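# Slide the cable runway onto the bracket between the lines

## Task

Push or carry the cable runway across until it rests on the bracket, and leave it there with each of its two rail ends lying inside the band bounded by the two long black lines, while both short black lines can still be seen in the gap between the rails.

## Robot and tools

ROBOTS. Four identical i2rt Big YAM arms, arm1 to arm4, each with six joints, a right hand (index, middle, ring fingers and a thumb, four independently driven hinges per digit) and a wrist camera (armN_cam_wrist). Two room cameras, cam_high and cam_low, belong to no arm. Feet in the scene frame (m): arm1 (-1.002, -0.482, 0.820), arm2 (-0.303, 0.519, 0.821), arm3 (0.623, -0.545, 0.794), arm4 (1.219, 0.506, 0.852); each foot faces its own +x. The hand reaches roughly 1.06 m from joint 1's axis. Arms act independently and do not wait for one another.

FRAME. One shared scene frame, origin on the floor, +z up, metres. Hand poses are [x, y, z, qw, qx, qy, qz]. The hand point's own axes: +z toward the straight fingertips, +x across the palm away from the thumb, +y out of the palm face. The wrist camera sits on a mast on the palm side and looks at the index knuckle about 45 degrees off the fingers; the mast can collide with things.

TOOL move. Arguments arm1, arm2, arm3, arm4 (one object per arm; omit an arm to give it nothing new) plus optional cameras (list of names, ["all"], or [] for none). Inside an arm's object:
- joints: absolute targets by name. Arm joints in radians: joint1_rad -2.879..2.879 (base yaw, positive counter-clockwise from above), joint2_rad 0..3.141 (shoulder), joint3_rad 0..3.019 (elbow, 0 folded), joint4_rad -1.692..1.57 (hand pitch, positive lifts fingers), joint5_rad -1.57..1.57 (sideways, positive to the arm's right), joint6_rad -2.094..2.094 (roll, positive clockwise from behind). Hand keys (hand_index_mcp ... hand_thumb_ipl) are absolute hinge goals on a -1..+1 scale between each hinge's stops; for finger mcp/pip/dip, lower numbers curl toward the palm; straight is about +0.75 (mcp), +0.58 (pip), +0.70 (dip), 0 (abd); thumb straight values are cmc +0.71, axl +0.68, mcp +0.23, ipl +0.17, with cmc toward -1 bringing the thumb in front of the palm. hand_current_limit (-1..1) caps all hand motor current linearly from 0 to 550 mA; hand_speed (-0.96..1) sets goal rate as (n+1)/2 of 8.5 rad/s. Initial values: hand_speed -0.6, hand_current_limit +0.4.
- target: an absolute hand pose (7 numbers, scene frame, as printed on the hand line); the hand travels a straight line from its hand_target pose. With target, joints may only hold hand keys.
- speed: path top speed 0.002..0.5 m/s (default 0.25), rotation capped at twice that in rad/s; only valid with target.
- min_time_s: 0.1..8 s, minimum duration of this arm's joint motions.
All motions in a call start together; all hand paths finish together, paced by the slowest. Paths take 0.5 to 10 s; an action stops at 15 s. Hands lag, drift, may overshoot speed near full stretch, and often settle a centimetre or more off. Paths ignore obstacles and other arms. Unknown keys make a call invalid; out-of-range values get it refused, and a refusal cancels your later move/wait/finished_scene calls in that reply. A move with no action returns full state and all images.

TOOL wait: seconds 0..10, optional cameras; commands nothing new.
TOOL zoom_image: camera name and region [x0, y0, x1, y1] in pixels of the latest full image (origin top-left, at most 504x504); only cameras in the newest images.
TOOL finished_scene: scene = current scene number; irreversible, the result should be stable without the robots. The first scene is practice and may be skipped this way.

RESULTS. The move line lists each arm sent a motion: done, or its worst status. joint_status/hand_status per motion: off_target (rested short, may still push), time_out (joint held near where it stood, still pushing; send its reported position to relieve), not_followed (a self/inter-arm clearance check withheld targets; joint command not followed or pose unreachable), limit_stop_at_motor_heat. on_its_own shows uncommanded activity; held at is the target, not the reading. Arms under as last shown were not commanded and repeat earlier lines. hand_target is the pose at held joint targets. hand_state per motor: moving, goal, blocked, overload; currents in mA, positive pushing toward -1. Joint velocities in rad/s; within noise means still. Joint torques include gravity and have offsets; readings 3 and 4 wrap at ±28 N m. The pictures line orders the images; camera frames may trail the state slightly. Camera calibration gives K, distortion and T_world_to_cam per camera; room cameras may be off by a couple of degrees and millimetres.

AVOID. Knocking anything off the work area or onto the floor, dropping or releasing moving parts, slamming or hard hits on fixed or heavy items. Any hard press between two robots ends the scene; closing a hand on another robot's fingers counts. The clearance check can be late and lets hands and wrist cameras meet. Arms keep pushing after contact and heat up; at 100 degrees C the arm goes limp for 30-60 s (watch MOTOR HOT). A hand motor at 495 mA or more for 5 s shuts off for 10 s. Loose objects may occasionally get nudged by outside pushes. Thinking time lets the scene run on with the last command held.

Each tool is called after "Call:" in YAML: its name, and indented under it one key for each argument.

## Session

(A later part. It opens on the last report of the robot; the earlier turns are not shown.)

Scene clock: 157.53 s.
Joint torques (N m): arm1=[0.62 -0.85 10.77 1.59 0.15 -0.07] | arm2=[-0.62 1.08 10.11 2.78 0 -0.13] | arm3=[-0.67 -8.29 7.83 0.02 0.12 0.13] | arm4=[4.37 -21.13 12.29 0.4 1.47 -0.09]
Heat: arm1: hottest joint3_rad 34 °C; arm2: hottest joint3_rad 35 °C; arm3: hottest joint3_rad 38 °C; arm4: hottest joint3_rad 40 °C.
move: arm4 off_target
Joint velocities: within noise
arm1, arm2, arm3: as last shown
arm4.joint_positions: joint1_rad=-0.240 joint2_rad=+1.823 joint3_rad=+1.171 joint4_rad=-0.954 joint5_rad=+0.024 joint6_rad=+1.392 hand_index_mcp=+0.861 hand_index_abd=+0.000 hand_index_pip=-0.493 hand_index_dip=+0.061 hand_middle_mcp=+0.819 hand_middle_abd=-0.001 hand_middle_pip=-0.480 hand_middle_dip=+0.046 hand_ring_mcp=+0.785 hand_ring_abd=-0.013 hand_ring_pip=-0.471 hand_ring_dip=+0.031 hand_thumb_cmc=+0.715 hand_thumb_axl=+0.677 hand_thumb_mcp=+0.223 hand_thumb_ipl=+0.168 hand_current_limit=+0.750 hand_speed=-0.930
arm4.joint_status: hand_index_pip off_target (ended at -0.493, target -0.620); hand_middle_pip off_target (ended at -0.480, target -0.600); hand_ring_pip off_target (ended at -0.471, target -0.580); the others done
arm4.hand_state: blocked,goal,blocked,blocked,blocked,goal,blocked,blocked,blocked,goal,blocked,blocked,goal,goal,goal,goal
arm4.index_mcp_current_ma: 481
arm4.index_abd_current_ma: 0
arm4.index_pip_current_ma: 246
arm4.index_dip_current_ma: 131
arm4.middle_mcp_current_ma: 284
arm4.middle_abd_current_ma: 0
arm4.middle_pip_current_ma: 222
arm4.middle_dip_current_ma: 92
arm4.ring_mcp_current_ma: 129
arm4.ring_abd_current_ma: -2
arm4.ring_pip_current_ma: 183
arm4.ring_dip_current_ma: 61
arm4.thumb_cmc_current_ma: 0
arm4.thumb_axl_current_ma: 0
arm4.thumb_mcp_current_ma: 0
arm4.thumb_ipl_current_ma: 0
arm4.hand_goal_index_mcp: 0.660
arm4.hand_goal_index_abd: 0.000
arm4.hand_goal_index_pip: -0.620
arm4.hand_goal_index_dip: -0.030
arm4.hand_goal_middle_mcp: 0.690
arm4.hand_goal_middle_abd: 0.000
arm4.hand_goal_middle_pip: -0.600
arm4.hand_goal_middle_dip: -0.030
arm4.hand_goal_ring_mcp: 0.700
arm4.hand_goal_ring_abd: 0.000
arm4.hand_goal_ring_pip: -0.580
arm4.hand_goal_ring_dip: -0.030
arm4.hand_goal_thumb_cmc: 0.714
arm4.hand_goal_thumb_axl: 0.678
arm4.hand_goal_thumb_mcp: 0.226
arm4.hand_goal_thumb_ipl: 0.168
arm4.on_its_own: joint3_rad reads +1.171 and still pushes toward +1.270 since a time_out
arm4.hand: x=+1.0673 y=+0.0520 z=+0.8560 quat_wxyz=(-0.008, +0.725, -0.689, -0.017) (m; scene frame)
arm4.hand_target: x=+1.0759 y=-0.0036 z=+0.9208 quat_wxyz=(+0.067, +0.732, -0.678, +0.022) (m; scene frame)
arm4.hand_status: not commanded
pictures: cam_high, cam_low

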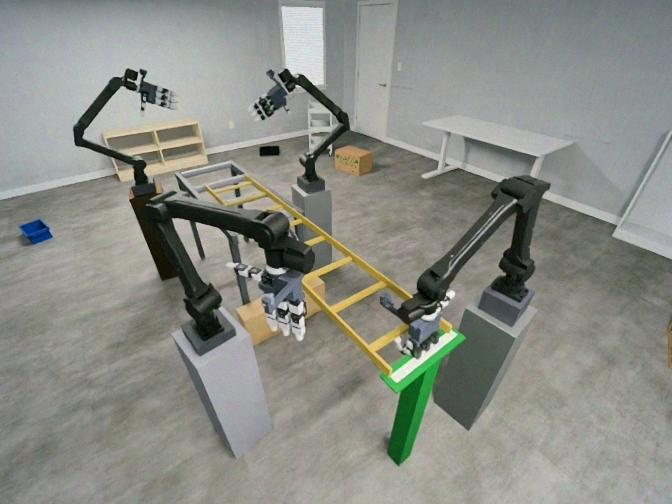

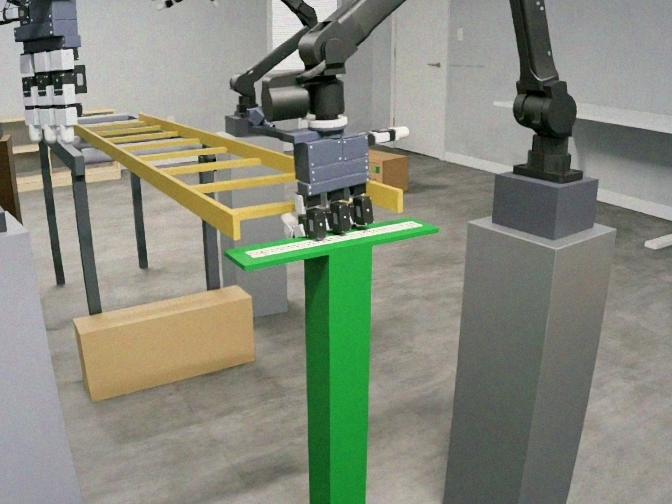

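Call:
move:
  arm4: {"joints": {"joint2_rad": 1.79, "hand_index_pip": -0.50, "hand_middle_pip": -0.48, "hand_ring_pip": -0.46}, "min_time_s": 2}
  cameras: ["cam_low", "cam_high", "arm4_cam_wrist"]

Call:
zoom_image:
  camera: "cam_high"
  region: [340, 260, 480, 400]

Call:
zoom_image:
  camera: "cam_low"
  region: [200, 150, 460, 290]

Scene clock: 160.07 s.
Joint torques (N m): arm1=[0.62 -0.85 10.77 1.61 0.14 -0.08] | arm2=[-0.38 0.79 10.17 2.76 0 -0.13] | arm3=[-0.73 -8.35 7.8 0.02 0.11 0.13] | arm4=[4.54 -18.67 12.31 0.4 1.17 -0.05]
Heat: arm1: hottest joint3_rad 34 °C; arm2: hottest joint3_rad 35 °C; arm3: hottest joint3_rad 38 °C; arm4: hottest joint3_rad 40 °C.
move: arm4 off_target
Joint velocities: within noise
arm1, arm2, arm3: as last shown
arm4.joint_positions: joint1_rad=-0.240 joint2_rad=+1.826 joint3_rad=+1.171 joint4_rad=-0.954 joint5_rad=+0.031 joint6_rad=+1.388 hand_index_mcp=+0.859 hand_index_abd=+0.000 hand_index_pip=-0.376 hand_index_dip=+0.065 hand_middle_mcp=+0.819 hand_middle_abd=-0.001 hand_middle_pip=-0.363 hand_middle_dip=+0.046 hand_ring_mcp=+0.785 hand_ring_abd=-0.016 hand_ring_pip=-0.353 hand_ring_dip=+0.031 hand_thumb_cmc=+0.715 hand_thumb_axl=+0.677 hand_thumb_mcp=+0.223 hand_thumb_ipl=+0.168 hand_current_limit=+0.750 hand_speed=-0.930
arm4.joint_status: hand_index_pip off_target (ended at -0.376, target -0.500); hand_middle_pip off_target (ended at -0.363, target -0.480); hand_ring_pip off_target (ended at -0.353, target -0.460); the others done
arm4.hand_state: blocked,goal,blocked,blocked,blocked,goal,blocked,blocked,blocked,goal,blocked,blocked,goal,goal,goal,goal
arm4.index_mcp_current_ma: 481
arm4.index_abd_current_ma: 0
arm4.index_pip_current_ma: 236
arm4.index_dip_current_ma: 142
arm4.middle_mcp_current_ma: 284
arm4.middle_abd_current_ma: 0
arm4.middle_pip_current_ma: 211
arm4.middle_dip_current_ma: 92
arm4.ring_mcp_current_ma: 129
arm4.ring_abd_current_ma: -3
arm4.ring_pip_current_ma: 176
arm4.ring_dip_current_ma: 61
arm4.thumb_cmc_current_ma: 0
arm4.thumb_axl_current_ma: 0
arm4.thumb_mcp_current_ma: 0
arm4.thumb_ipl_current_ma: 0
arm4.hand_goal_index_mcp: 0.660
arm4.hand_goal_index_abd: 0.000
arm4.hand_goal_index_pip: -0.500
arm4.hand_goal_index_dip: -0.030
arm4.hand_goal_middle_mcp: 0.690
arm4.hand_goal_middle_abd: 0.000
arm4.hand_goal_middle_pip: -0.480
arm4.hand_goal_middle_dip: -0.030
arm4.hand_goal_ring_mcp: 0.700
arm4.hand_goal_ring_abd: 0.000
arm4.hand_goal_ring_pip: -0.460
arm4.hand_goal_ring_dip: -0.030
arm4.hand_goal_thumb_cmc: 0.714
arm4.hand_goal_thumb_axl: 0.678
arm4.hand_goal_thumb_mcp: 0.226
arm4.hand_goal_thumb_ipl: 0.168
arm4.on_its_own: joint3_rad reads +1.171 and still pushes toward +1.270 since a time_out
arm4.hand: x=+1.0661 y=+0.0521 z=+0.8554 quat_wxyz=(-0.007, +0.726, -0.687, -0.021) (m; scene frame)
arm4.hand_target: x=+1.0762 y=-0.0015 z=+0.9058 quat_wxyz=(+0.055, +0.733, -0.678, +0.013) (m; scene frame)
arm4.hand_status: not commanded
pictures: arm4_cam_wrist, cam_high, cam_low
camera_calibration:
arm4_cam_wrist: T_world_to_cam=[[-0.698578, 0.713748, 0.050521, 0.697228], [0.498246, 0.43455, 0.750278, -1.24441], [0.513556, 0.5493, -0.659189, 0.114434], [0, 0, 0, 1]] pos_world=[1.04832, -0.0197455, 0.973863]

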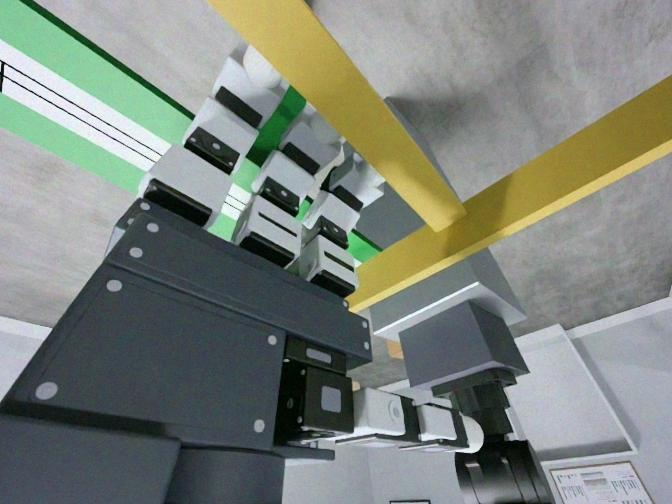

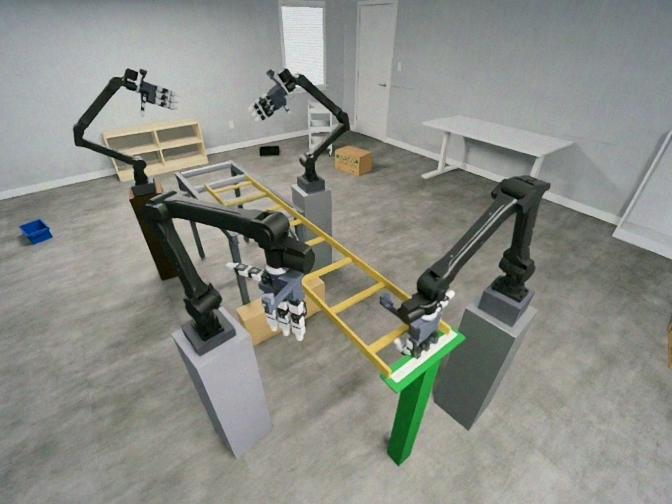

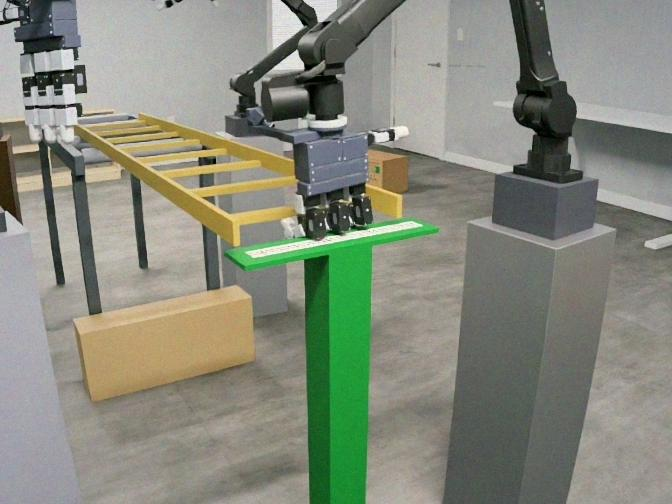

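Scaled by 3.600 from the camera's 672x504 image, which has a finer 960x720 frame.

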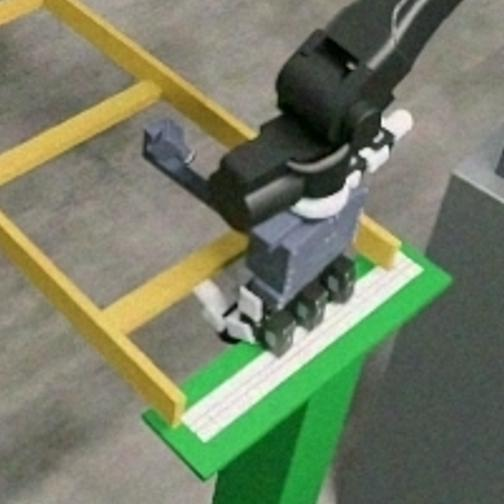

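Scaled by 1.938 from the camera's 672x504 image, which has a finer 960x720 frame.

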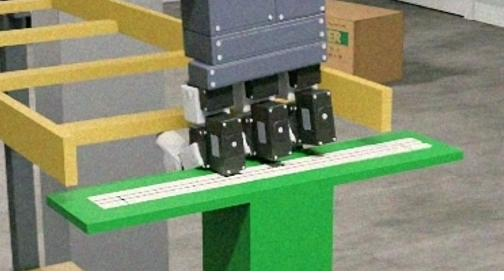

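Call:
move:
  arm4: {"joints": {"hand_index_pip": -0.30, "hand_middle_pip": -0.28, "hand_ring_pip": -0.26, "hand_index_mcp": 0.754, "hand_middle_mcp": 0.754, "hand_ring_mcp": 0.754}}
  cameras: ["cam_low", "cam_high", "arm4_cam_wrist"]

Call:
zoom_image:
  camera: "cam_high"
  region: [340, 260, 480, 400]

Call:
zoom_image:
  camera: "cam_low"
  region: [200, 150, 460, 290]

Scene clock: 161.60 s.
Joint torques (N m): arm1=[0.62 -0.85 10.78 1.61 0.14 -0.08] | arm2=[-0.73 1.08 10 2.71 -0.01 -0.16] | arm3=[-0.67 -8.35 7.82 0.02 0.11 0.13] | arm4=[4.54 -18.73 12.22 0.23 0.63 -0.07]
Heat: arm1: hottest joint3_rad 34 °C; arm2: hottest joint3_rad 35 °C; arm3: hottest joint3_rad 38 °C; arm4: hottest joint3_rad 39 °C.
move: arm4 off_target
Joint velocities: within noise
arm1, arm2, arm3: as last shown
arm4.joint_positions: joint1_rad=-0.240 joint2_rad=+1.826 joint3_rad=+1.172 joint4_rad=-0.954 joint5_rad=+0.043 joint6_rad=+1.390 hand_index_mcp=+0.860 hand_index_abd=-0.003 hand_index_pip=-0.219 hand_index_dip=+0.065 hand_middle_mcp=+0.831 hand_middle_abd=-0.001 hand_middle_pip=-0.217 hand_middle_dip=+0.046 hand_ring_mcp=+0.802 hand_ring_abd=-0.008 hand_ring_pip=-0.207 hand_ring_dip=+0.018 hand_thumb_cmc=+0.715 hand_thumb_axl=+0.677 hand_thumb_mcp=+0.223 hand_thumb_ipl=+0.168 hand_current_limit=+0.750 hand_speed=-0.930
arm4.joint_status: hand_index_mcp off_target (ended at +0.860, target +0.754); hand_index_pip off_target (ended at -0.219, target -0.300); hand_middle_mcp off_target (ended at +0.831, target +0.754); hand_middle_pip off_target (ended at -0.217, target -0.280); hand_ring_mcp off_target (ended at +0.802, target +0.754); hand_ring_pip off_target (ended at -0.207, target -0.260)
arm4.hand_state: blocked,goal,blocked,blocked,blocked,goal,blocked,blocked,blocked,goal,blocked,blocked,goal,goal,goal,goal
arm4.index_mcp_current_ma: 197
arm4.index_abd_current_ma: 0
arm4.index_pip_current_ma: 105
arm4.index_dip_current_ma: 143
arm4.middle_mcp_current_ma: 106
arm4.middle_abd_current_ma: 0
arm4.middle_pip_current_ma: 64
arm4.middle_dip_current_ma: 92
arm4.ring_mcp_current_ma: 42
arm4.ring_abd_current_ma: -1
arm4.ring_pip_current_ma: 46
arm4.ring_dip_current_ma: 38
arm4.thumb_cmc_current_ma: 0
arm4.thumb_axl_current_ma: 0
arm4.thumb_mcp_current_ma: 0
arm4.thumb_ipl_current_ma: 0
arm4.hand_goal_index_mcp: 0.754
arm4.hand_goal_index_abd: 0.000
arm4.hand_goal_index_pip: -0.300
arm4.hand_goal_index_dip: -0.030
arm4.hand_goal_middle_mcp: 0.754
arm4.hand_goal_middle_abd: 0.000
arm4.hand_goal_middle_pip: -0.280
arm4.hand_goal_middle_dip: -0.030
arm4.hand_goal_ring_mcp: 0.754
arm4.hand_goal_ring_abd: 0.000
arm4.hand_goal_ring_pip: -0.260
arm4.hand_goal_ring_dip: -0.030
arm4.hand_goal_thumb_cmc: 0.714
arm4.hand_goal_thumb_axl: 0.678
arm4.hand_goal_thumb_mcp: 0.226
arm4.hand_goal_thumb_ipl: 0.168
arm4.on_its_own: joint3_rad reads +1.172 and still pushes toward +1.270 since a time_out
arm4.hand: x=+1.0639 y=+0.0522 z=+0.8567 quat_wxyz=(-0.003, +0.725, -0.688, -0.026) (m; scene frame)
arm4.hand_target: x=+1.0762 y=-0.0015 z=+0.9059 quat_wxyz=(+0.055, +0.733, -0.678, +0.013) (m; scene frame)
arm4.hand_status: not commanded
pictures: arm4_cam_wrist, cam_high, cam_low
camera_calibration:
arm4_cam_wrist: T_world_to_cam=[[-0.696558, 0.714952, 0.06042, 0.684869], [0.508721, 0.432735, 0.744274, -1.25022], [0.505974, 0.549167, -0.665136, 0.129496], [0, 0, 0, 1]] pos_world=[1.04755, -0.0197477, 0.975262]

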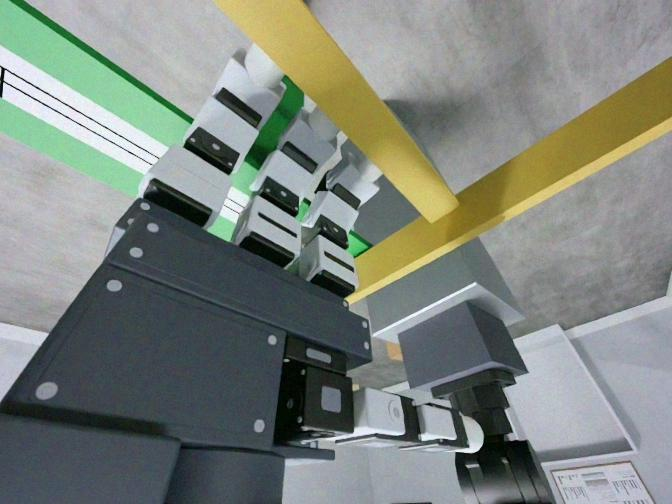

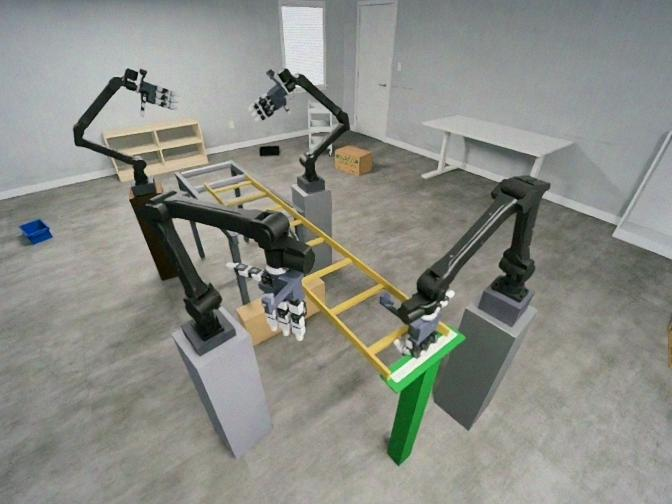

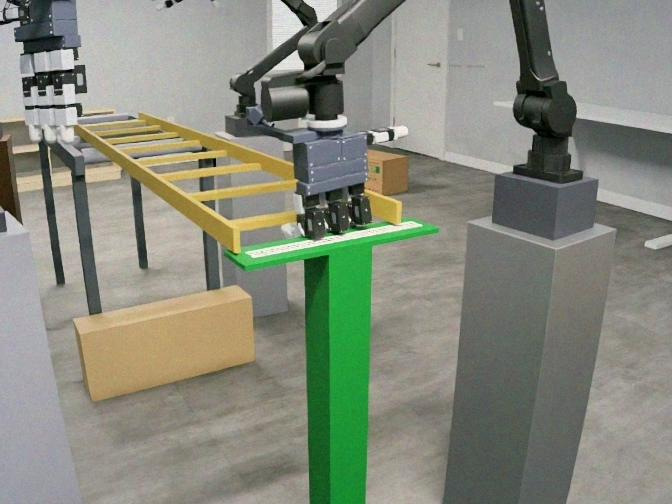

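Scaled by 3.600 from the camera's 672x504 image, which has a finer 960x720 frame.

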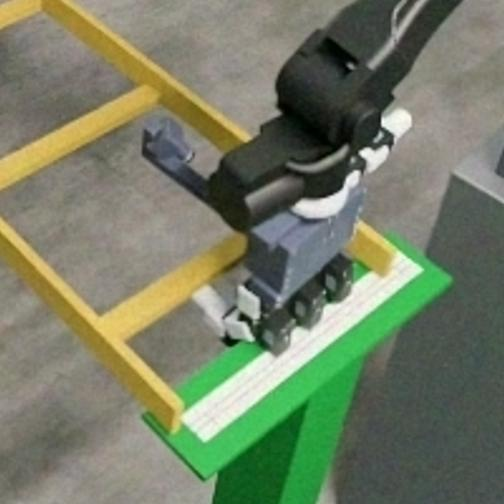

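Scaled by 1.938 from the camera's 672x504 image, which has a finer 960x720 frame.

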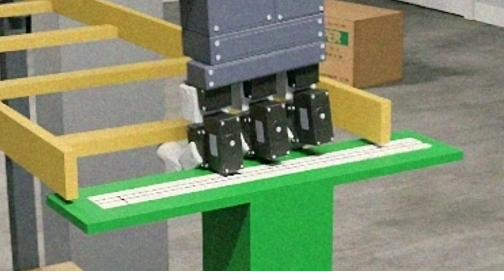

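Call:
move:
  arm4: {"joints": {"hand_index_pip": -0.05, "hand_middle_pip": -0.05, "hand_ring_pip": -0.05, "hand_index_dip": 0.2, "hand_middle_dip": 0.2, "hand_ring_dip": 0.2}}
  cameras: ["cam_high"]

Call:
zoom_image:
  camera: "cam_high"
  region: [340, 260, 480, 400]

Scene clock: 164.37 s.
Joint torques (N m): arm1=[0.62 -0.91 10.78 1.61 0.14 -0.08] | arm2=[-0.44 0.73 10.07 2.84 -0.01 -0.14] | arm3=[-0.73 -8.35 7.82 0.01 0.11 0.13] | arm4=[2.67 -18.84 10.92 0.57 0.25 -0.17]
Heat: arm1: hottest joint3_rad 34 °C; arm2: hottest joint3_rad 35 °C; arm3: hottest joint3_rad 38 °C; arm4: hottest joint3_rad 39 °C.
move: arm4 done
Joint velocities: within noise
arm1, arm2, arm3: as last shown
arm4.joint_positions: joint1_rad=-0.221 joint2_rad=+1.826 joint3_rad=+1.193 joint4_rad=-0.959 joint5_rad=+0.052 joint6_rad=+1.405 hand_index_mcp=+0.789 hand_index_abd=+0.024 hand_index_pip=-0.044 hand_index_dip=+0.200 hand_middle_mcp=+0.759 hand_middle_abd=+0.004 hand_middle_pip=-0.049 hand_middle_dip=+0.199 hand_ring_mcp=+0.747 hand_ring_abd=-0.002 hand_ring_pip=-0.059 hand_ring_dip=+0.198 hand_thumb_cmc=+0.715 hand_thumb_axl=+0.677 hand_thumb_mcp=+0.223 hand_thumb_ipl=+0.168 hand_current_limit=+0.750 hand_speed=-0.930
arm4.joint_status: all done
arm4.hand_state: blocked,blocked,goal,goal,goal,goal,goal,goal,goal,goal,goal,goal,goal,goal,goal,goal
arm4.index_mcp_current_ma: 23
arm4.index_abd_current_ma: 8
arm4.index_pip_current_ma: 1
arm4.index_dip_current_ma: 0
arm4.middle_mcp_current_ma: 1
arm4.middle_abd_current_ma: 0
arm4.middle_pip_current_ma: 0
arm4.middle_dip_current_ma: 0
arm4.ring_mcp_current_ma: -1
arm4.ring_abd_current_ma: 0
arm4.ring_pip_current_ma: -2
arm4.ring_dip_current_ma: 0
arm4.thumb_cmc_current_ma: 0
arm4.thumb_axl_current_ma: 0
arm4.thumb_mcp_current_ma: 0
arm4.thumb_ipl_current_ma: 0
arm4.hand_goal_index_mcp: 0.754
arm4.hand_goal_index_abd: 0.000
arm4.hand_goal_index_pip: -0.050
arm4.hand_goal_index_dip: 0.200
arm4.hand_goal_middle_mcp: 0.754
arm4.hand_goal_middle_abd: 0.000
arm4.hand_goal_middle_pip: -0.050
arm4.hand_goal_middle_dip: 0.200
arm4.hand_goal_ring_mcp: 0.754
arm4.hand_goal_ring_abd: 0.000
arm4.hand_goal_ring_pip: -0.050
arm4.hand_goal_ring_dip: 0.200
arm4.hand_goal_thumb_cmc: 0.714
arm4.hand_goal_thumb_axl: 0.678
arm4.hand_goal_thumb_mcp: 0.226
arm4.hand_goal_thumb_ipl: 0.168
arm4.on_its_own: hand_index_mcp moved -0.072 toward your old target +0.754; hand_middle_mcp moved -0.072 to your old target +0.754; hand_ring_mcp moved -0.055 to your old target +0.754
arm4.hand: x=+1.0702 y=+0.0419 z=+0.8637 quat_wxyz=(+0.007, +0.727, -0.687, -0.024) (m; scene frame)
arm4.hand_target: x=+1.0762 y=-0.0015 z=+0.9058 quat_wxyz=(+0.055, +0.733, -0.678, +0.013) (m; scene frame)
arm4.hand_status: not commanded
pictures: cam_high

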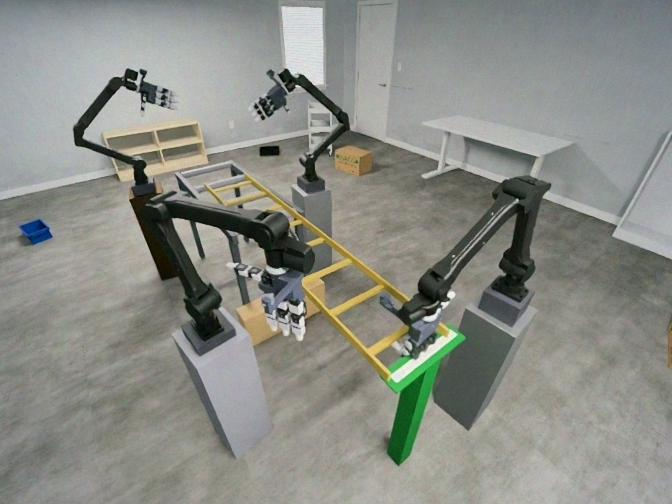

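Scaled by 3.600 from the camera's 672x504 image, which has a finer 960x720 frame.

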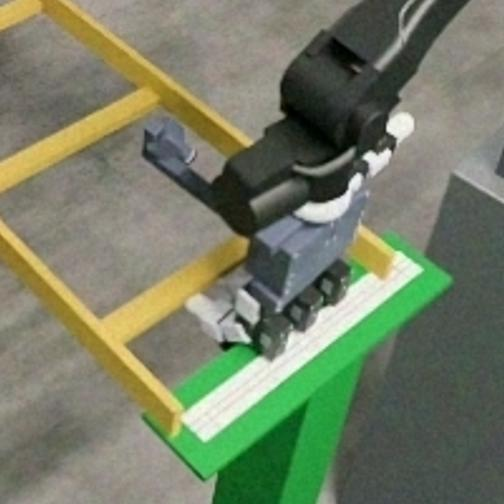

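Call:
move:
  arm4: {"joints": {"hand_index_dip": 0.69, "hand_middle_dip": 0.69, "hand_ring_dip": 0.69, "hand_index_pip": 0.2, "hand_middle_pip": 0.2, "hand_ring_pip": 0.2, "hand_speed": -0.85}}
  cameras: ["arm4_cam_wrist", "arm3_cam_wrist"]

Call:
move:
  arm4: {"target": [1.085, 0.045, 0.95, 0, 0.7071, -0.7071, 0], "speed": 0.06}
  cameras: ["cam_high"]

Call:
zoom_image:
  camera: "cam_high"
  region: [340, 260, 480, 400]

Scene clock: 166.57 s.
Joint torques (N m): arm1=[0.62 -0.85 10.77 1.61 0.14 -0.08] | arm2=[-0.79 0.56 10.14 2.8 0 -0.14] | arm3=[-0.73 -8.29 7.82 0.02 0.11 0.13] | arm4=[3.37 -17.61 9.01 0.65 -0.11 -0.21]
Heat: arm1: hottest joint3_rad 34 °C; arm2: hottest joint3_rad 35 °C; arm3: hottest joint3_rad 38 °C; arm4: hottest joint3_rad 39 °C.
move: arm4 done
Joint velocities: within noise
arm1, arm2, arm3: as last shown
arm4.joint_positions: joint1_rad=-0.221 joint2_rad=+1.811 joint3_rad=+1.225 joint4_rad=-0.959 joint5_rad=+0.060 joint6_rad=+1.405 hand_index_mcp=+0.758 hand_index_abd=+0.003 hand_index_pip=+0.198 hand_index_dip=+0.687 hand_middle_mcp=+0.754 hand_middle_abd=+0.003 hand_middle_pip=+0.198 hand_middle_dip=+0.687 hand_ring_mcp=+0.737 hand_ring_abd=+0.003 hand_ring_pip=+0.185 hand_ring_dip=+0.688 hand_thumb_cmc=+0.715 hand_thumb_axl=+0.677 hand_thumb_mcp=+0.223 hand_thumb_ipl=+0.168 hand_current_limit=+0.750 hand_speed=-0.850
arm4.joint_status: all done
arm4.hand_state: goal,goal,goal,goal,goal,goal,goal,goal,goal,goal,goal,goal,goal,goal,goal,goal
arm4.index_mcp_current_ma: 0
arm4.index_abd_current_ma: 0
arm4.index_pip_current_ma: 0
arm4.index_dip_current_ma: 0
arm4.middle_mcp_current_ma: 0
arm4.middle_abd_current_ma: 0
arm4.middle_pip_current_ma: 0
arm4.middle_dip_current_ma: 0
arm4.ring_mcp_current_ma: -6
arm4.ring_abd_current_ma: 0
arm4.ring_pip_current_ma: -4
arm4.ring_dip_current_ma: 0
arm4.thumb_cmc_current_ma: 0
arm4.thumb_axl_current_ma: 0
arm4.thumb_mcp_current_ma: 0
arm4.thumb_ipl_current_ma: 0
arm4.hand_goal_index_mcp: 0.754
arm4.hand_goal_index_abd: 0.000
arm4.hand_goal_index_pip: 0.200
arm4.hand_goal_index_dip: 0.690
arm4.hand_goal_middle_mcp: 0.754
arm4.hand_goal_middle_abd: 0.000
arm4.hand_goal_middle_pip: 0.200
arm4.hand_goal_middle_dip: 0.690
arm4.hand_goal_ring_mcp: 0.754
arm4.hand_goal_ring_abd: 0.000
arm4.hand_goal_ring_pip: 0.200
arm4.hand_goal_ring_dip: 0.690
arm4.hand_goal_thumb_cmc: 0.714
arm4.hand_goal_thumb_axl: 0.678
arm4.hand_goal_thumb_mcp: 0.226
arm4.hand_goal_thumb_ipl: 0.168
arm4.on_its_own: hand_index_mcp moved -0.031 to your old target +0.754
arm4.hand: x=+1.0672 y=+0.0259 z=+0.8813 quat_wxyz=(+0.028, +0.726, -0.687, -0.013) (m; scene frame)
arm4.hand_target: x=+1.0763 y=-0.0015 z=+0.9057 quat_wxyz=(+0.055, +0.733, -0.678, +0.013) (m; scene frame)
arm4.hand_status: not commanded
pictures: arm3_cam_wrist, arm4_cam_wrist
camera_calibration:
arm3_cam_wrist: T_world_to_cam=[[-0.378964, -0.924734, 0.0354093, -0.0544035], [-0.646754, 0.292025, 0.704578, -0.041253], [-0.661888, 0.244108, -0.708742, 1.65012], [0, 0, 0, 1]] pos_world=[1.0449, -0.441071, 1.2005]
arm4_cam_wrist: T_world_to_cam=[[-0.698539, 0.71482, 0.0328036, 0.730919], [0.524147, 0.479924, 0.703522, -1.24059], [0.487148, 0.508631, -0.709916, 0.219286], [0, 0, 0, 1]] pos_world=[1.054, -0.0386224, 1.00448]

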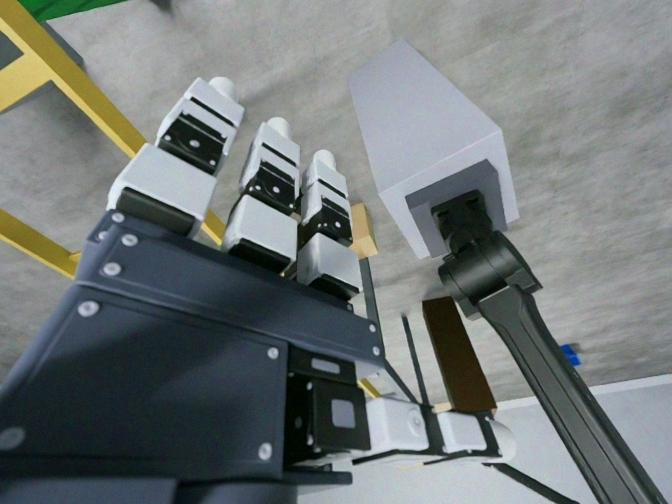

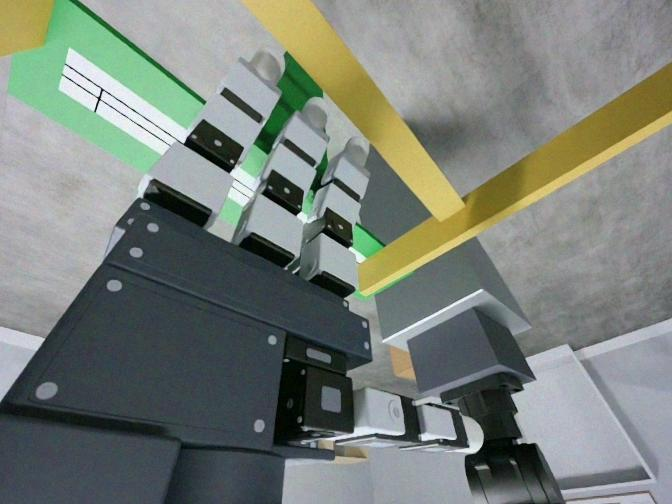

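Scene clock: 168.37 s.
Joint torques (N m): arm1=[0.62 -0.85 10.77 1.61 0.14 -0.08] | arm2=[-0.79 0.79 10.15 2.73 0.01 -0.15] | arm3=[-0.73 -8.41 7.82 0.03 0.11 0.14] | arm4=[2.37 -16.38 9.72 -0.17 0.08 -0.06]
Heat: arm1: hottest joint3_rad 34 °C; arm2: hottest joint3_rad 35 °C; arm3: hottest joint3_rad 38 °C; arm4: hottest joint3_rad 39 °C.
move: arm4 off_target
Joint velocities: within noise
arm1, arm2, arm3: as last shown
arm4.joint_positions: joint1_rad=-0.219 joint2_rad=+1.717 joint3_rad=+1.233 joint4_rad=-1.152 joint5_rad=+0.007 joint6_rad=+1.464 hand_index_mcp=+0.757 hand_index_abd=+0.003 hand_index_pip=+0.198 hand_index_dip=+0.687 hand_middle_mcp=+0.754 hand_middle_abd=+0.003 hand_middle_pip=+0.198 hand_middle_dip=+0.687 hand_ring_mcp=+0.752 hand_ring_abd=+0.002 hand_ring_pip=+0.198 hand_ring_dip=+0.688 hand_thumb_cmc=+0.715 hand_thumb_axl=+0.677 hand_thumb_mcp=+0.223 hand_thumb_ipl=+0.168 hand_current_limit=+0.750 hand_speed=-0.850
arm4.joint_status: not commanded
arm4.hand_state: goal,goal,goal,goal,goal,goal,goal,goal,goal,goal,goal,goal,goal,goal,goal,goal
arm4.index_mcp_current_ma: 0
arm4.index_abd_current_ma: 0
arm4.index_pip_current_ma: 0
arm4.index_dip_current_ma: 0
arm4.middle_mcp_current_ma: 0
arm4.middle_abd_current_ma: 0
arm4.middle_pip_current_ma: 0
arm4.middle_dip_current_ma: 0
arm4.ring_mcp_current_ma: 0
arm4.ring_abd_current_ma: 0
arm4.ring_pip_current_ma: 0
arm4.ring_dip_current_ma: 0
arm4.thumb_cmc_current_ma: 0
arm4.thumb_axl_current_ma: 0
arm4.thumb_mcp_current_ma: 0
arm4.thumb_ipl_current_ma: 0
arm4.hand_goal_index_mcp: 0.754
arm4.hand_goal_index_abd: 0.000
arm4.hand_goal_index_pip: 0.200
arm4.hand_goal_index_dip: 0.690
arm4.hand_goal_middle_mcp: 0.754
arm4.hand_goal_middle_abd: 0.000
arm4.hand_goal_middle_pip: 0.200
arm4.hand_goal_middle_dip: 0.690
arm4.hand_goal_ring_mcp: 0.754
arm4.hand_goal_ring_abd: 0.000
arm4.hand_goal_ring_pip: 0.200
arm4.hand_goal_ring_dip: 0.690
arm4.hand_goal_thumb_cmc: 0.714
arm4.hand_goal_thumb_axl: 0.678
arm4.hand_goal_thumb_mcp: 0.226
arm4.hand_goal_thumb_ipl: 0.168
arm4.hand: x=+1.0817 y=+0.0661 z=+0.9246 quat_wxyz=(-0.024, +0.706, -0.707, -0.020) (m; scene frame)
arm4.hand_target: x=+1.0851 y=+0.0462 z=+0.9502 quat_wxyz=(+0.000, +0.707, -0.707, +0.000) (m; scene frame)
arm4.hand_status: off_target (0.033 m and 3.6 deg from the pose sent, 0.073 m and 4.8 deg at the start)
pictures: cam_high

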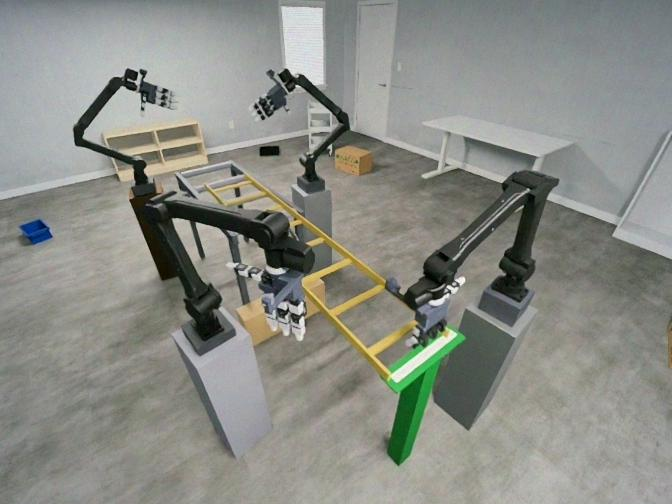

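Scaled by 3.600 from the camera's 672x504 image, which has a finer 960x720 frame.

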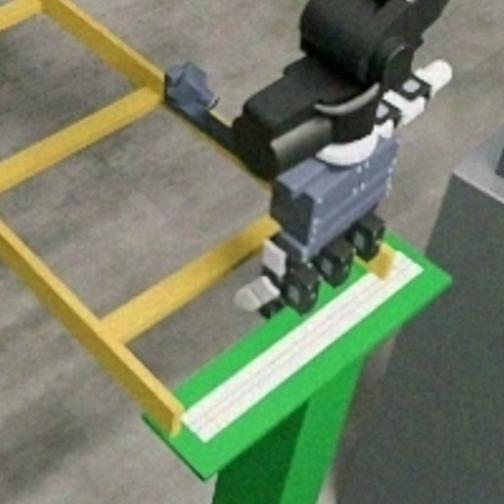

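Call:
move:
  arm4: {"target": [1.12, 0.06, 1.1, 0, 0.7071, -0.7071, 0], "speed": 0.2}

Call:
move:
  arm4: {"target": [1.34, 0.275, 1.17, 0.326, 0.844, -0.093, 0.415], "speed": 0.35}
  cameras: ["arm4_cam_wrist", "cam_high"]

Call:
zoom_image:
  camera: "cam_high"
  region: [370, 310, 480, 400]

Scene clock: 170.23 s.
Joint torques (N m): arm1=[0.62 -0.85 10.77 1.59 0.14 -0.08] | arm2=[-0.56 0.73 10.07 2.81 0 -0.12] | arm3=[-0.73 -8.35 7.8 0.01 0.11 0.13] | arm4=[2.61 -14.15 10.92 -0.29 0.13 -0.08]
Heat: arm1: hottest joint3_rad 34 °C; arm2: hottest joint3_rad 35 °C; arm3: hottest joint3_rad 38 °C; arm4: hottest joint3_rad 39 °C.
move: arm4 off_target
Joint velocities: within noise
arm1, arm2, arm3: as last shown
arm4.joint_positions: joint1_rad=-0.150 joint2_rad=+1.575 joint3_rad=+1.469 joint4_rad=-1.525 joint5_rad=+0.005 joint6_rad=+1.537 hand_index_mcp=+0.756 hand_index_abd=+0.003 hand_index_pip=+0.198 hand_index_dip=+0.687 hand_middle_mcp=+0.754 hand_middle_abd=+0.002 hand_middle_pip=+0.198 hand_middle_dip=+0.687 hand_ring_mcp=+0.752 hand_ring_abd=+0.002 hand_ring_pip=+0.198 hand_ring_dip=+0.688 hand_thumb_cmc=+0.715 hand_thumb_axl=+0.677 hand_thumb_mcp=+0.223 hand_thumb_ipl=+0.168 hand_current_limit=+0.750 hand_speed=-0.850
arm4.joint_status: not commanded
arm4.hand_state: goal,goal,goal,goal,goal,goal,goal,goal,goal,goal,goal,goal,goal,goal,goal,goal
arm4.index_mcp_current_ma: 0
arm4.index_abd_current_ma: 0
arm4.index_pip_current_ma: 0
arm4.index_dip_current_ma: 0
arm4.middle_mcp_current_ma: 0
arm4.middle_abd_current_ma: 0
arm4.middle_pip_current_ma: 0
arm4.middle_dip_current_ma: 0
arm4.ring_mcp_current_ma: 0
arm4.ring_abd_current_ma: 0
arm4.ring_pip_current_ma: 0
arm4.ring_dip_current_ma: 0
arm4.thumb_cmc_current_ma: 0
arm4.thumb_axl_current_ma: 0
arm4.thumb_mcp_current_ma: 0
arm4.thumb_ipl_current_ma: 0
arm4.hand_goal_index_mcp: 0.754
arm4.hand_goal_index_abd: 0.000
arm4.hand_goal_index_pip: 0.200
arm4.hand_goal_index_dip: 0.690
arm4.hand_goal_middle_mcp: 0.754
arm4.hand_goal_middle_abd: 0.000
arm4.hand_goal_middle_pip: 0.200
arm4.hand_goal_middle_dip: 0.690
arm4.hand_goal_ring_mcp: 0.754
arm4.hand_goal_ring_abd: 0.000
arm4.hand_goal_ring_pip: 0.200
arm4.hand_goal_ring_dip: 0.690
arm4.hand_goal_thumb_cmc: 0.714
arm4.hand_goal_thumb_axl: 0.678
arm4.hand_goal_thumb_mcp: 0.226
arm4.hand_goal_thumb_ipl: 0.168
arm4.hand: x=+1.1141 y=+0.0741 z=+1.0758 quat_wxyz=(-0.021, +0.705, -0.708, -0.020) (m; scene frame)
arm4.hand_target: x=+1.1200 y=+0.0613 z=+1.1000 quat_wxyz=(+0.000, +0.707, -0.707, +0.000) (m; scene frame)
arm4.hand_status: off_target (0.029 m and 3.3 deg from the pose sent, 0.180 m and 3.6 deg at the start)
pictures: none

Scene clock: 173.60 s.
Joint torques (N m): arm1=[0.62 -0.91 10.77 1.61 0.14 -0.08] | arm2=[-1.08 0.79 10.09 2.69 0.01 -0.14] | arm3=[-0.67 -8.35 7.82 0.02 0.12 0.13] | arm4=[2.49 2.14 8.4 2.93 0.26 -0.3]
Heat: arm1: hottest joint3_rad 34 °C; arm2: hottest joint3_rad 35 °C; arm3: hottest joint3_rad 38 °C; arm4: hottest joint3_rad 39 °C.
move: arm4 done
Joint velocities: within noise
arm1.joint_positions: joint1_rad=+0.166 joint2_rad=+0.624 joint3_rad=+1.324 joint4_rad=-1.143 joint5_rad=+0.019 joint6_rad=+1.116 hand_index_mcp=+0.755 hand_index_abd=+0.001 hand_index_pip=+0.577 hand_index_dip=+0.696 hand_middle_mcp=+0.755 hand_middle_abd=+0.001 hand_middle_pip=+0.577 hand_middle_dip=+0.696 hand_ring_mcp=+0.755 hand_ring_abd=+0.000 hand_ring_pip=+0.577 hand_ring_dip=+0.696 hand_thumb_cmc=+0.715 hand_thumb_axl=+0.677 hand_thumb_mcp=+0.226 hand_thumb_ipl=+0.168 hand_current_limit=+0.400 hand_speed=-0.600
arm1.joint_status: not commanded
arm1.hand_state: goal,goal,goal,goal,goal,goal,goal,goal,goal,goal,goal,goal,goal,goal,goal,goal
arm1.index_mcp_current_ma: 1
arm1.index_abd_current_ma: 0
arm1.index_pip_current_ma: 1
arm1.index_dip_current_ma: 0
arm1.middle_mcp_current_ma: 1
arm1.middle_abd_current_ma: 0
arm1.middle_pip_current_ma: 1
arm1.middle_dip_current_ma: 0
arm1.ring_mcp_current_ma: 1
arm1.ring_abd_current_ma: 0
arm1.ring_pip_current_ma: 1
arm1.ring_dip_current_ma: 0
arm1.thumb_cmc_current_ma: 1
arm1.thumb_axl_current_ma: -1
arm1.thumb_mcp_current_ma: 0
arm1.thumb_ipl_current_ma: 0
arm1.hand_goal_index_mcp: 0.754
arm1.hand_goal_index_abd: 0.000
arm1.hand_goal_index_pip: 0.576
arm1.hand_goal_index_dip: 0.696
arm1.hand_goal_middle_mcp: 0.754
arm1.hand_goal_middle_abd: 0.000
arm1.hand_goal_middle_pip: 0.576
arm1.hand_goal_middle_dip: 0.696
arm1.hand_goal_ring_mcp: 0.754
arm1.hand_goal_ring_abd: 0.000
arm1.hand_goal_ring_pip: 0.576
arm1.hand_goal_ring_dip: 0.696
arm1.hand_goal_thumb_cmc: 0.714
arm1.hand_goal_thumb_axl: 0.678
arm1.hand_goal_thumb_mcp: 0.226
arm1.hand_goal_thumb_ipl: 0.168
arm1.hand: x=-0.9125 y=-0.2064 z=+1.3835 quat_wxyz=(-0.280, +0.450, +0.715, +0.456) (m; scene frame)
arm1.hand_target: x=-0.9124 y=-0.2099 z=+1.3967 quat_wxyz=(-0.286, +0.446, +0.709, +0.466) (m; scene frame)
arm1.hand_status: not commanded
arm2.joint_positions: joint1_rad=-0.055 joint2_rad=+0.612 joint3_rad=+1.317 joint4_rad=-1.234 joint5_rad=-0.014 joint6_rad=+1.159 hand_index_mcp=+0.754 hand_index_abd=+0.000 hand_index_pip=+0.577 hand_index_dip=+0.696 hand_middle_mcp=+0.754 hand_middle_abd=+0.001 hand_middle_pip=+0.577 hand_middle_dip=+0.696 hand_ring_mcp=+0.754 hand_ring_abd=+0.000 hand_ring_pip=+0.577 hand_ring_dip=+0.696 hand_thumb_cmc=+0.714 hand_thumb_axl=+0.677 hand_thumb_mcp=+0.226 hand_thumb_ipl=+0.168 hand_current_limit=+0.400 hand_speed=-0.600
arm2.joint_status: not commanded
arm2.hand_state: goal,goal,goal,goal,goal,goal,goal,goal,goal,goal,goal,goal,goal,goal,goal,goal
arm2.index_mcp_current_ma: 0
arm2.index_abd_current_ma: 1
arm2.index_pip_current_ma: 2
arm2.index_dip_current_ma: 0
arm2.middle_mcp_current_ma: 0
arm2.middle_abd_current_ma: 1
arm2.middle_pip_current_ma: 2
arm2.middle_dip_current_ma: 0
arm2.ring_mcp_current_ma: 0
arm2.ring_abd_current_ma: 1
arm2.ring_pip_current_ma: 2
arm2.ring_dip_current_ma: 0
arm2.thumb_cmc_current_ma: 1
arm2.thumb_axl_current_ma: -3
arm2.thumb_mcp_current_ma: -1
arm2.thumb_ipl_current_ma: -1
arm2.hand_goal_index_mcp: 0.754
arm2.hand_goal_index_abd: 0.000
arm2.hand_goal_index_pip: 0.576
arm2.hand_goal_index_dip: 0.696
arm2.hand_goal_middle_mcp: 0.754
arm2.hand_goal_middle_abd: 0.000
arm2.hand_goal_middle_pip: 0.576
arm2.hand_goal_middle_dip: 0.696
arm2.hand_goal_ring_mcp: 0.754
arm2.hand_goal_ring_abd: 0.000
arm2.hand_goal_ring_pip: 0.576
arm2.hand_goal_ring_dip: 0.696
arm2.hand_goal_thumb_cmc: 0.714
arm2.hand_goal_thumb_axl: 0.678
arm2.hand_goal_thumb_mcp: 0.226
arm2.hand_goal_thumb_ipl: 0.168
arm2.hand: x=-0.4305 y=+0.2754 z=+1.3591 quat_wxyz=(+0.437, +0.684, -0.532, +0.241) (m; scene frame)
arm2.hand_target: x=-0.4301 y=+0.2780 z=+1.3702 quat_wxyz=(+0.446, +0.679, -0.528, +0.246) (m; scene frame)
arm2.hand_status: not commanded
arm3.joint_positions: joint1_rad=-1.196 joint2_rad=+1.305 joint3_rad=+1.356 joint4_rad=-1.576 joint5_rad=+0.002 joint6_rad=+1.549 hand_index_mcp=+0.754 hand_index_abd=-0.003 hand_index_pip=+0.574 hand_index_dip=+0.694 hand_middle_mcp=+0.754 hand_middle_abd=+0.000 hand_middle_pip=+0.574 hand_middle_dip=+0.693 hand_ring_mcp=+0.754 hand_ring_abd=+0.000 hand_ring_pip=+0.573 hand_ring_dip=+0.694 hand_thumb_cmc=+0.713 hand_thumb_axl=+0.677 hand_thumb_mcp=+0.215 hand_thumb_ipl=+0.165 hand_current_limit=+0.400 hand_speed=-0.600
arm3.joint_status: not commanded
arm3.hand_state: goal,goal,goal,goal,goal,goal,goal,goal,goal,goal,goal,goal,goal,goal,goal,goal
arm3.index_mcp_current_ma: 0
arm3.index_abd_current_ma: -1
arm3.index_pip_current_ma: -1
arm3.index_dip_current_ma: -1
arm3.middle_mcp_current_ma: 0
arm3.middle_abd_current_ma: 0
arm3.middle_pip_current_ma: -1
arm3.middle_dip_current_ma: -1
arm3.ring_mcp_current_ma: 0
arm3.ring_abd_current_ma: 0
arm3.ring_pip_current_ma: -1
arm3.ring_dip_current_ma: -1
arm3.thumb_cmc_current_ma: 0
arm3.thumb_axl_current_ma: 0
arm3.thumb_mcp_current_ma: -12
arm3.thumb_ipl_current_ma: -2
arm3.hand_goal_index_mcp: 0.754
arm3.hand_goal_index_abd: 0.000
arm3.hand_goal_index_pip: 0.576
arm3.hand_goal_index_dip: 0.696
arm3.hand_goal_middle_mcp: 0.754
arm3.hand_goal_middle_abd: 0.000
arm3.hand_goal_middle_pip: 0.576
arm3.hand_goal_middle_dip: 0.696
arm3.hand_goal_ring_mcp: 0.754
arm3.hand_goal_ring_abd: 0.000
arm3.hand_goal_ring_pip: 0.576
arm3.hand_goal_ring_dip: 0.696
arm3.hand_goal_thumb_cmc: 0.714
arm3.hand_goal_thumb_axl: 0.678
arm3.hand_goal_thumb_mcp: 0.226
arm3.hand_goal_thumb_ipl: 0.168
arm3.hand: x=+0.9826 y=-0.4503 z=+1.0767 quat_wxyz=(+0.002, +0.968, +0.251, +0.020) (m; scene frame)
arm3.hand_target: x=+0.9789 y=-0.4536 z=+1.0762 quat_wxyz=(+0.003, +0.970, +0.243, +0.016) (m; scene frame)
arm3.hand_status: not commanded
arm4.joint_positions: joint1_rad=+0.724 joint2_rad=+0.185 joint3_rad=+0.553 joint4_rad=-0.860 joint5_rad=+0.046 joint6_rad=+1.044 hand_index_mcp=+0.756 hand_index_abd=+0.002 hand_index_pip=+0.199 hand_index_dip=+0.687 hand_middle_mcp=+0.756 hand_middle_abd=+0.002 hand_middle_pip=+0.199 hand_middle_dip=+0.687 hand_ring_mcp=+0.756 hand_ring_abd=+0.002 hand_ring_pip=+0.199 hand_ring_dip=+0.688 hand_thumb_cmc=+0.715 hand_thumb_axl=+0.677 hand_thumb_mcp=+0.223 hand_thumb_ipl=+0.168 hand_current_limit=+0.750 hand_speed=-0.850
arm4.joint_status: not commanded
arm4.hand_state: goal,goal,goal,goal,goal,goal,goal,goal,goal,goal,goal,goal,goal,goal,goal,goal
arm4.index_mcp_current_ma: 0
arm4.index_abd_current_ma: 0
arm4.index_pip_current_ma: 0
arm4.index_dip_current_ma: 0
arm4.middle_mcp_current_ma: 0
arm4.middle_abd_current_ma: 0
arm4.middle_pip_current_ma: 0
arm4.middle_dip_current_ma: 0
arm4.ring_mcp_current_ma: 0
arm4.ring_abd_current_ma: 0
arm4.ring_pip_current_ma: 0
arm4.ring_dip_current_ma: 0
arm4.thumb_cmc_current_ma: 0
arm4.thumb_axl_current_ma: 0
arm4.thumb_mcp_current_ma: 0
arm4.thumb_ipl_current_ma: 0
arm4.hand_goal_index_mcp: 0.754
arm4.hand_goal_index_abd: 0.000
arm4.hand_goal_index_pip: 0.200
arm4.hand_goal_index_dip: 0.690
arm4.hand_goal_middle_mcp: 0.754
arm4.hand_goal_middle_abd: 0.000
arm4.hand_goal_middle_pip: 0.200
arm4.hand_goal_middle_dip: 0.690
arm4.hand_goal_ring_mcp: 0.754
arm4.hand_goal_ring_abd: 0.000
arm4.hand_goal_ring_pip: 0.200
arm4.hand_goal_ring_dip: 0.690
arm4.hand_goal_thumb_cmc: 0.714
arm4.hand_goal_thumb_axl: 0.678
arm4.hand_goal_thumb_mcp: 0.226
arm4.hand_goal_thumb_ipl: 0.168
arm4.hand: x=+1.3359 y=+0.2741 z=+1.1630 quat_wxyz=(+0.320, +0.850, -0.102, +0.405) (m; scene frame)
arm4.hand_target: x=+1.3399 y=+0.2751 z=+1.1698 quat_wxyz=(+0.326, +0.844, -0.093, +0.415) (m; scene frame)
arm4.hand_status: done (0.008 m and 1.8 deg from the pose sent, 0.317 m and 99.5 deg at the start)
pictures: arm4_cam_wrist, cam_high
camera_calibration:
arm4_cam_wrist: T_world_to_cam=[[-0.78002, -0.570062, -0.258066, 1.53127], [-0.528168, 0.820939, -0.217018, 0.684156], [0.335571, -0.0329761, -0.941438, 0.782323], [0, 0, 0, 1]] pos_world=[1.29325, 0.337067, 1.28015]

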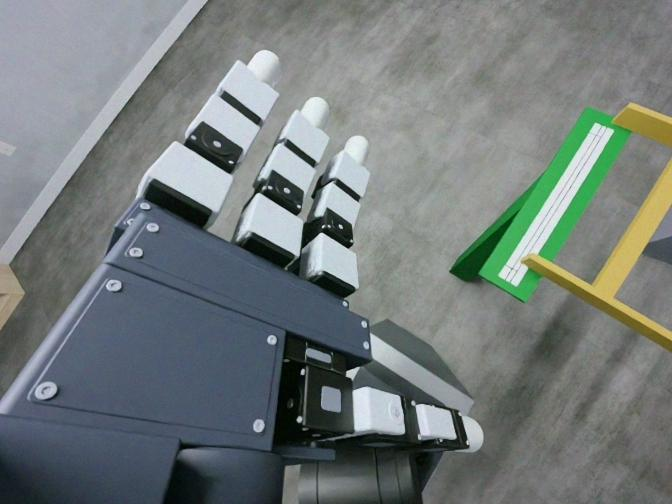

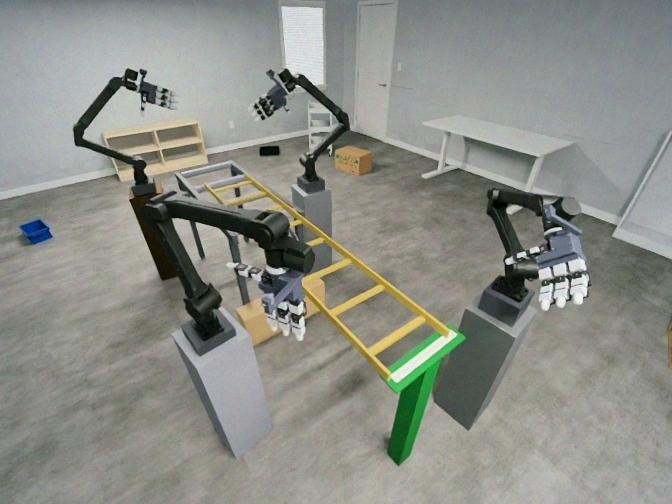

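Scaled by 4.582 from the camera's 672x504 image, which has a finer 960x720 frame.

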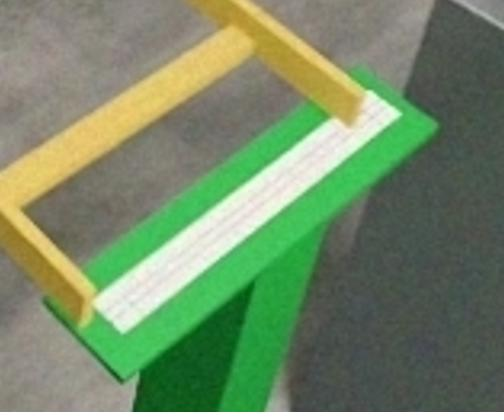

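Call:
zoom_image:
  camera: "arm4_cam_wrist"
  region: [570, 90, 650, 150]

Call:
zoom_image:
  camera: "arm4_cam_wrist"
  region: [480, 230, 560, 310]

Scaled by 6.300 from the camera's 672x504 image, which has a finer 960x720 frame.

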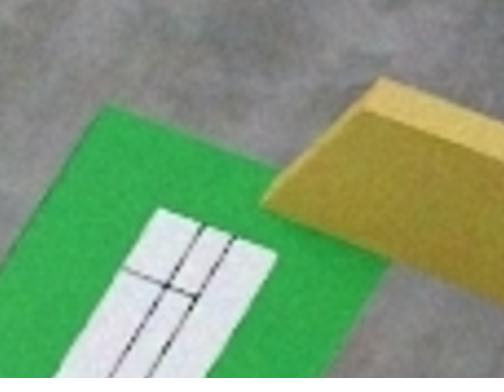

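Scaled by 6.300 from the camera's 672x504 image, which has a finer 960x720 frame.

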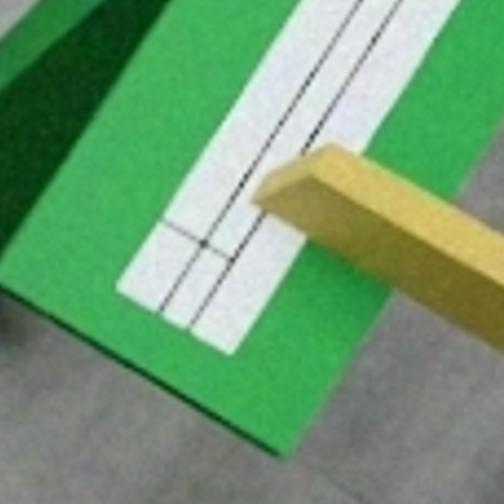

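Call:
zoom_image:
  camera: "arm4_cam_wrist"
  region: [590, 95, 670, 155]

Call:
zoom_image:
  camera: "arm4_cam_wrist"
  region: [490, 240, 550, 285]

Call:
zoom_image:
  camera: "arm4_cam_wrist"
  region: [470, 90, 672, 350]

Scaled by 6.300 from the camera's 672x504 image, which has a finer 960x720 frame.

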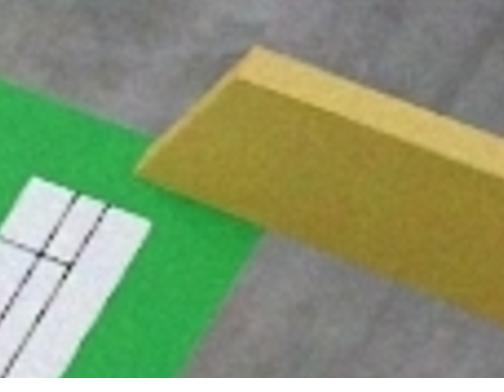

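Scaled by 8.400 from the camera's 672x504 image, which has a finer 960x720 frame.

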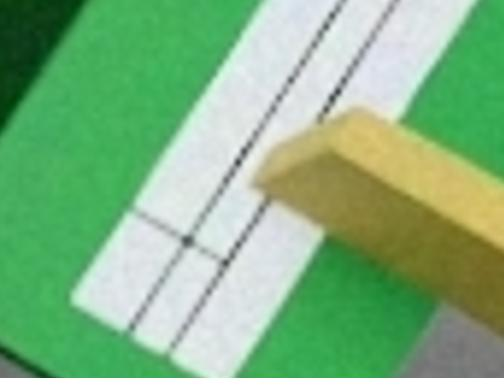

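Scaled by 1.938 from the camera's 672x504 image, which has a finer 960x720 frame.

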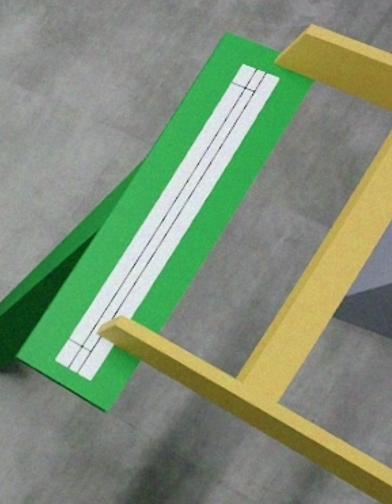

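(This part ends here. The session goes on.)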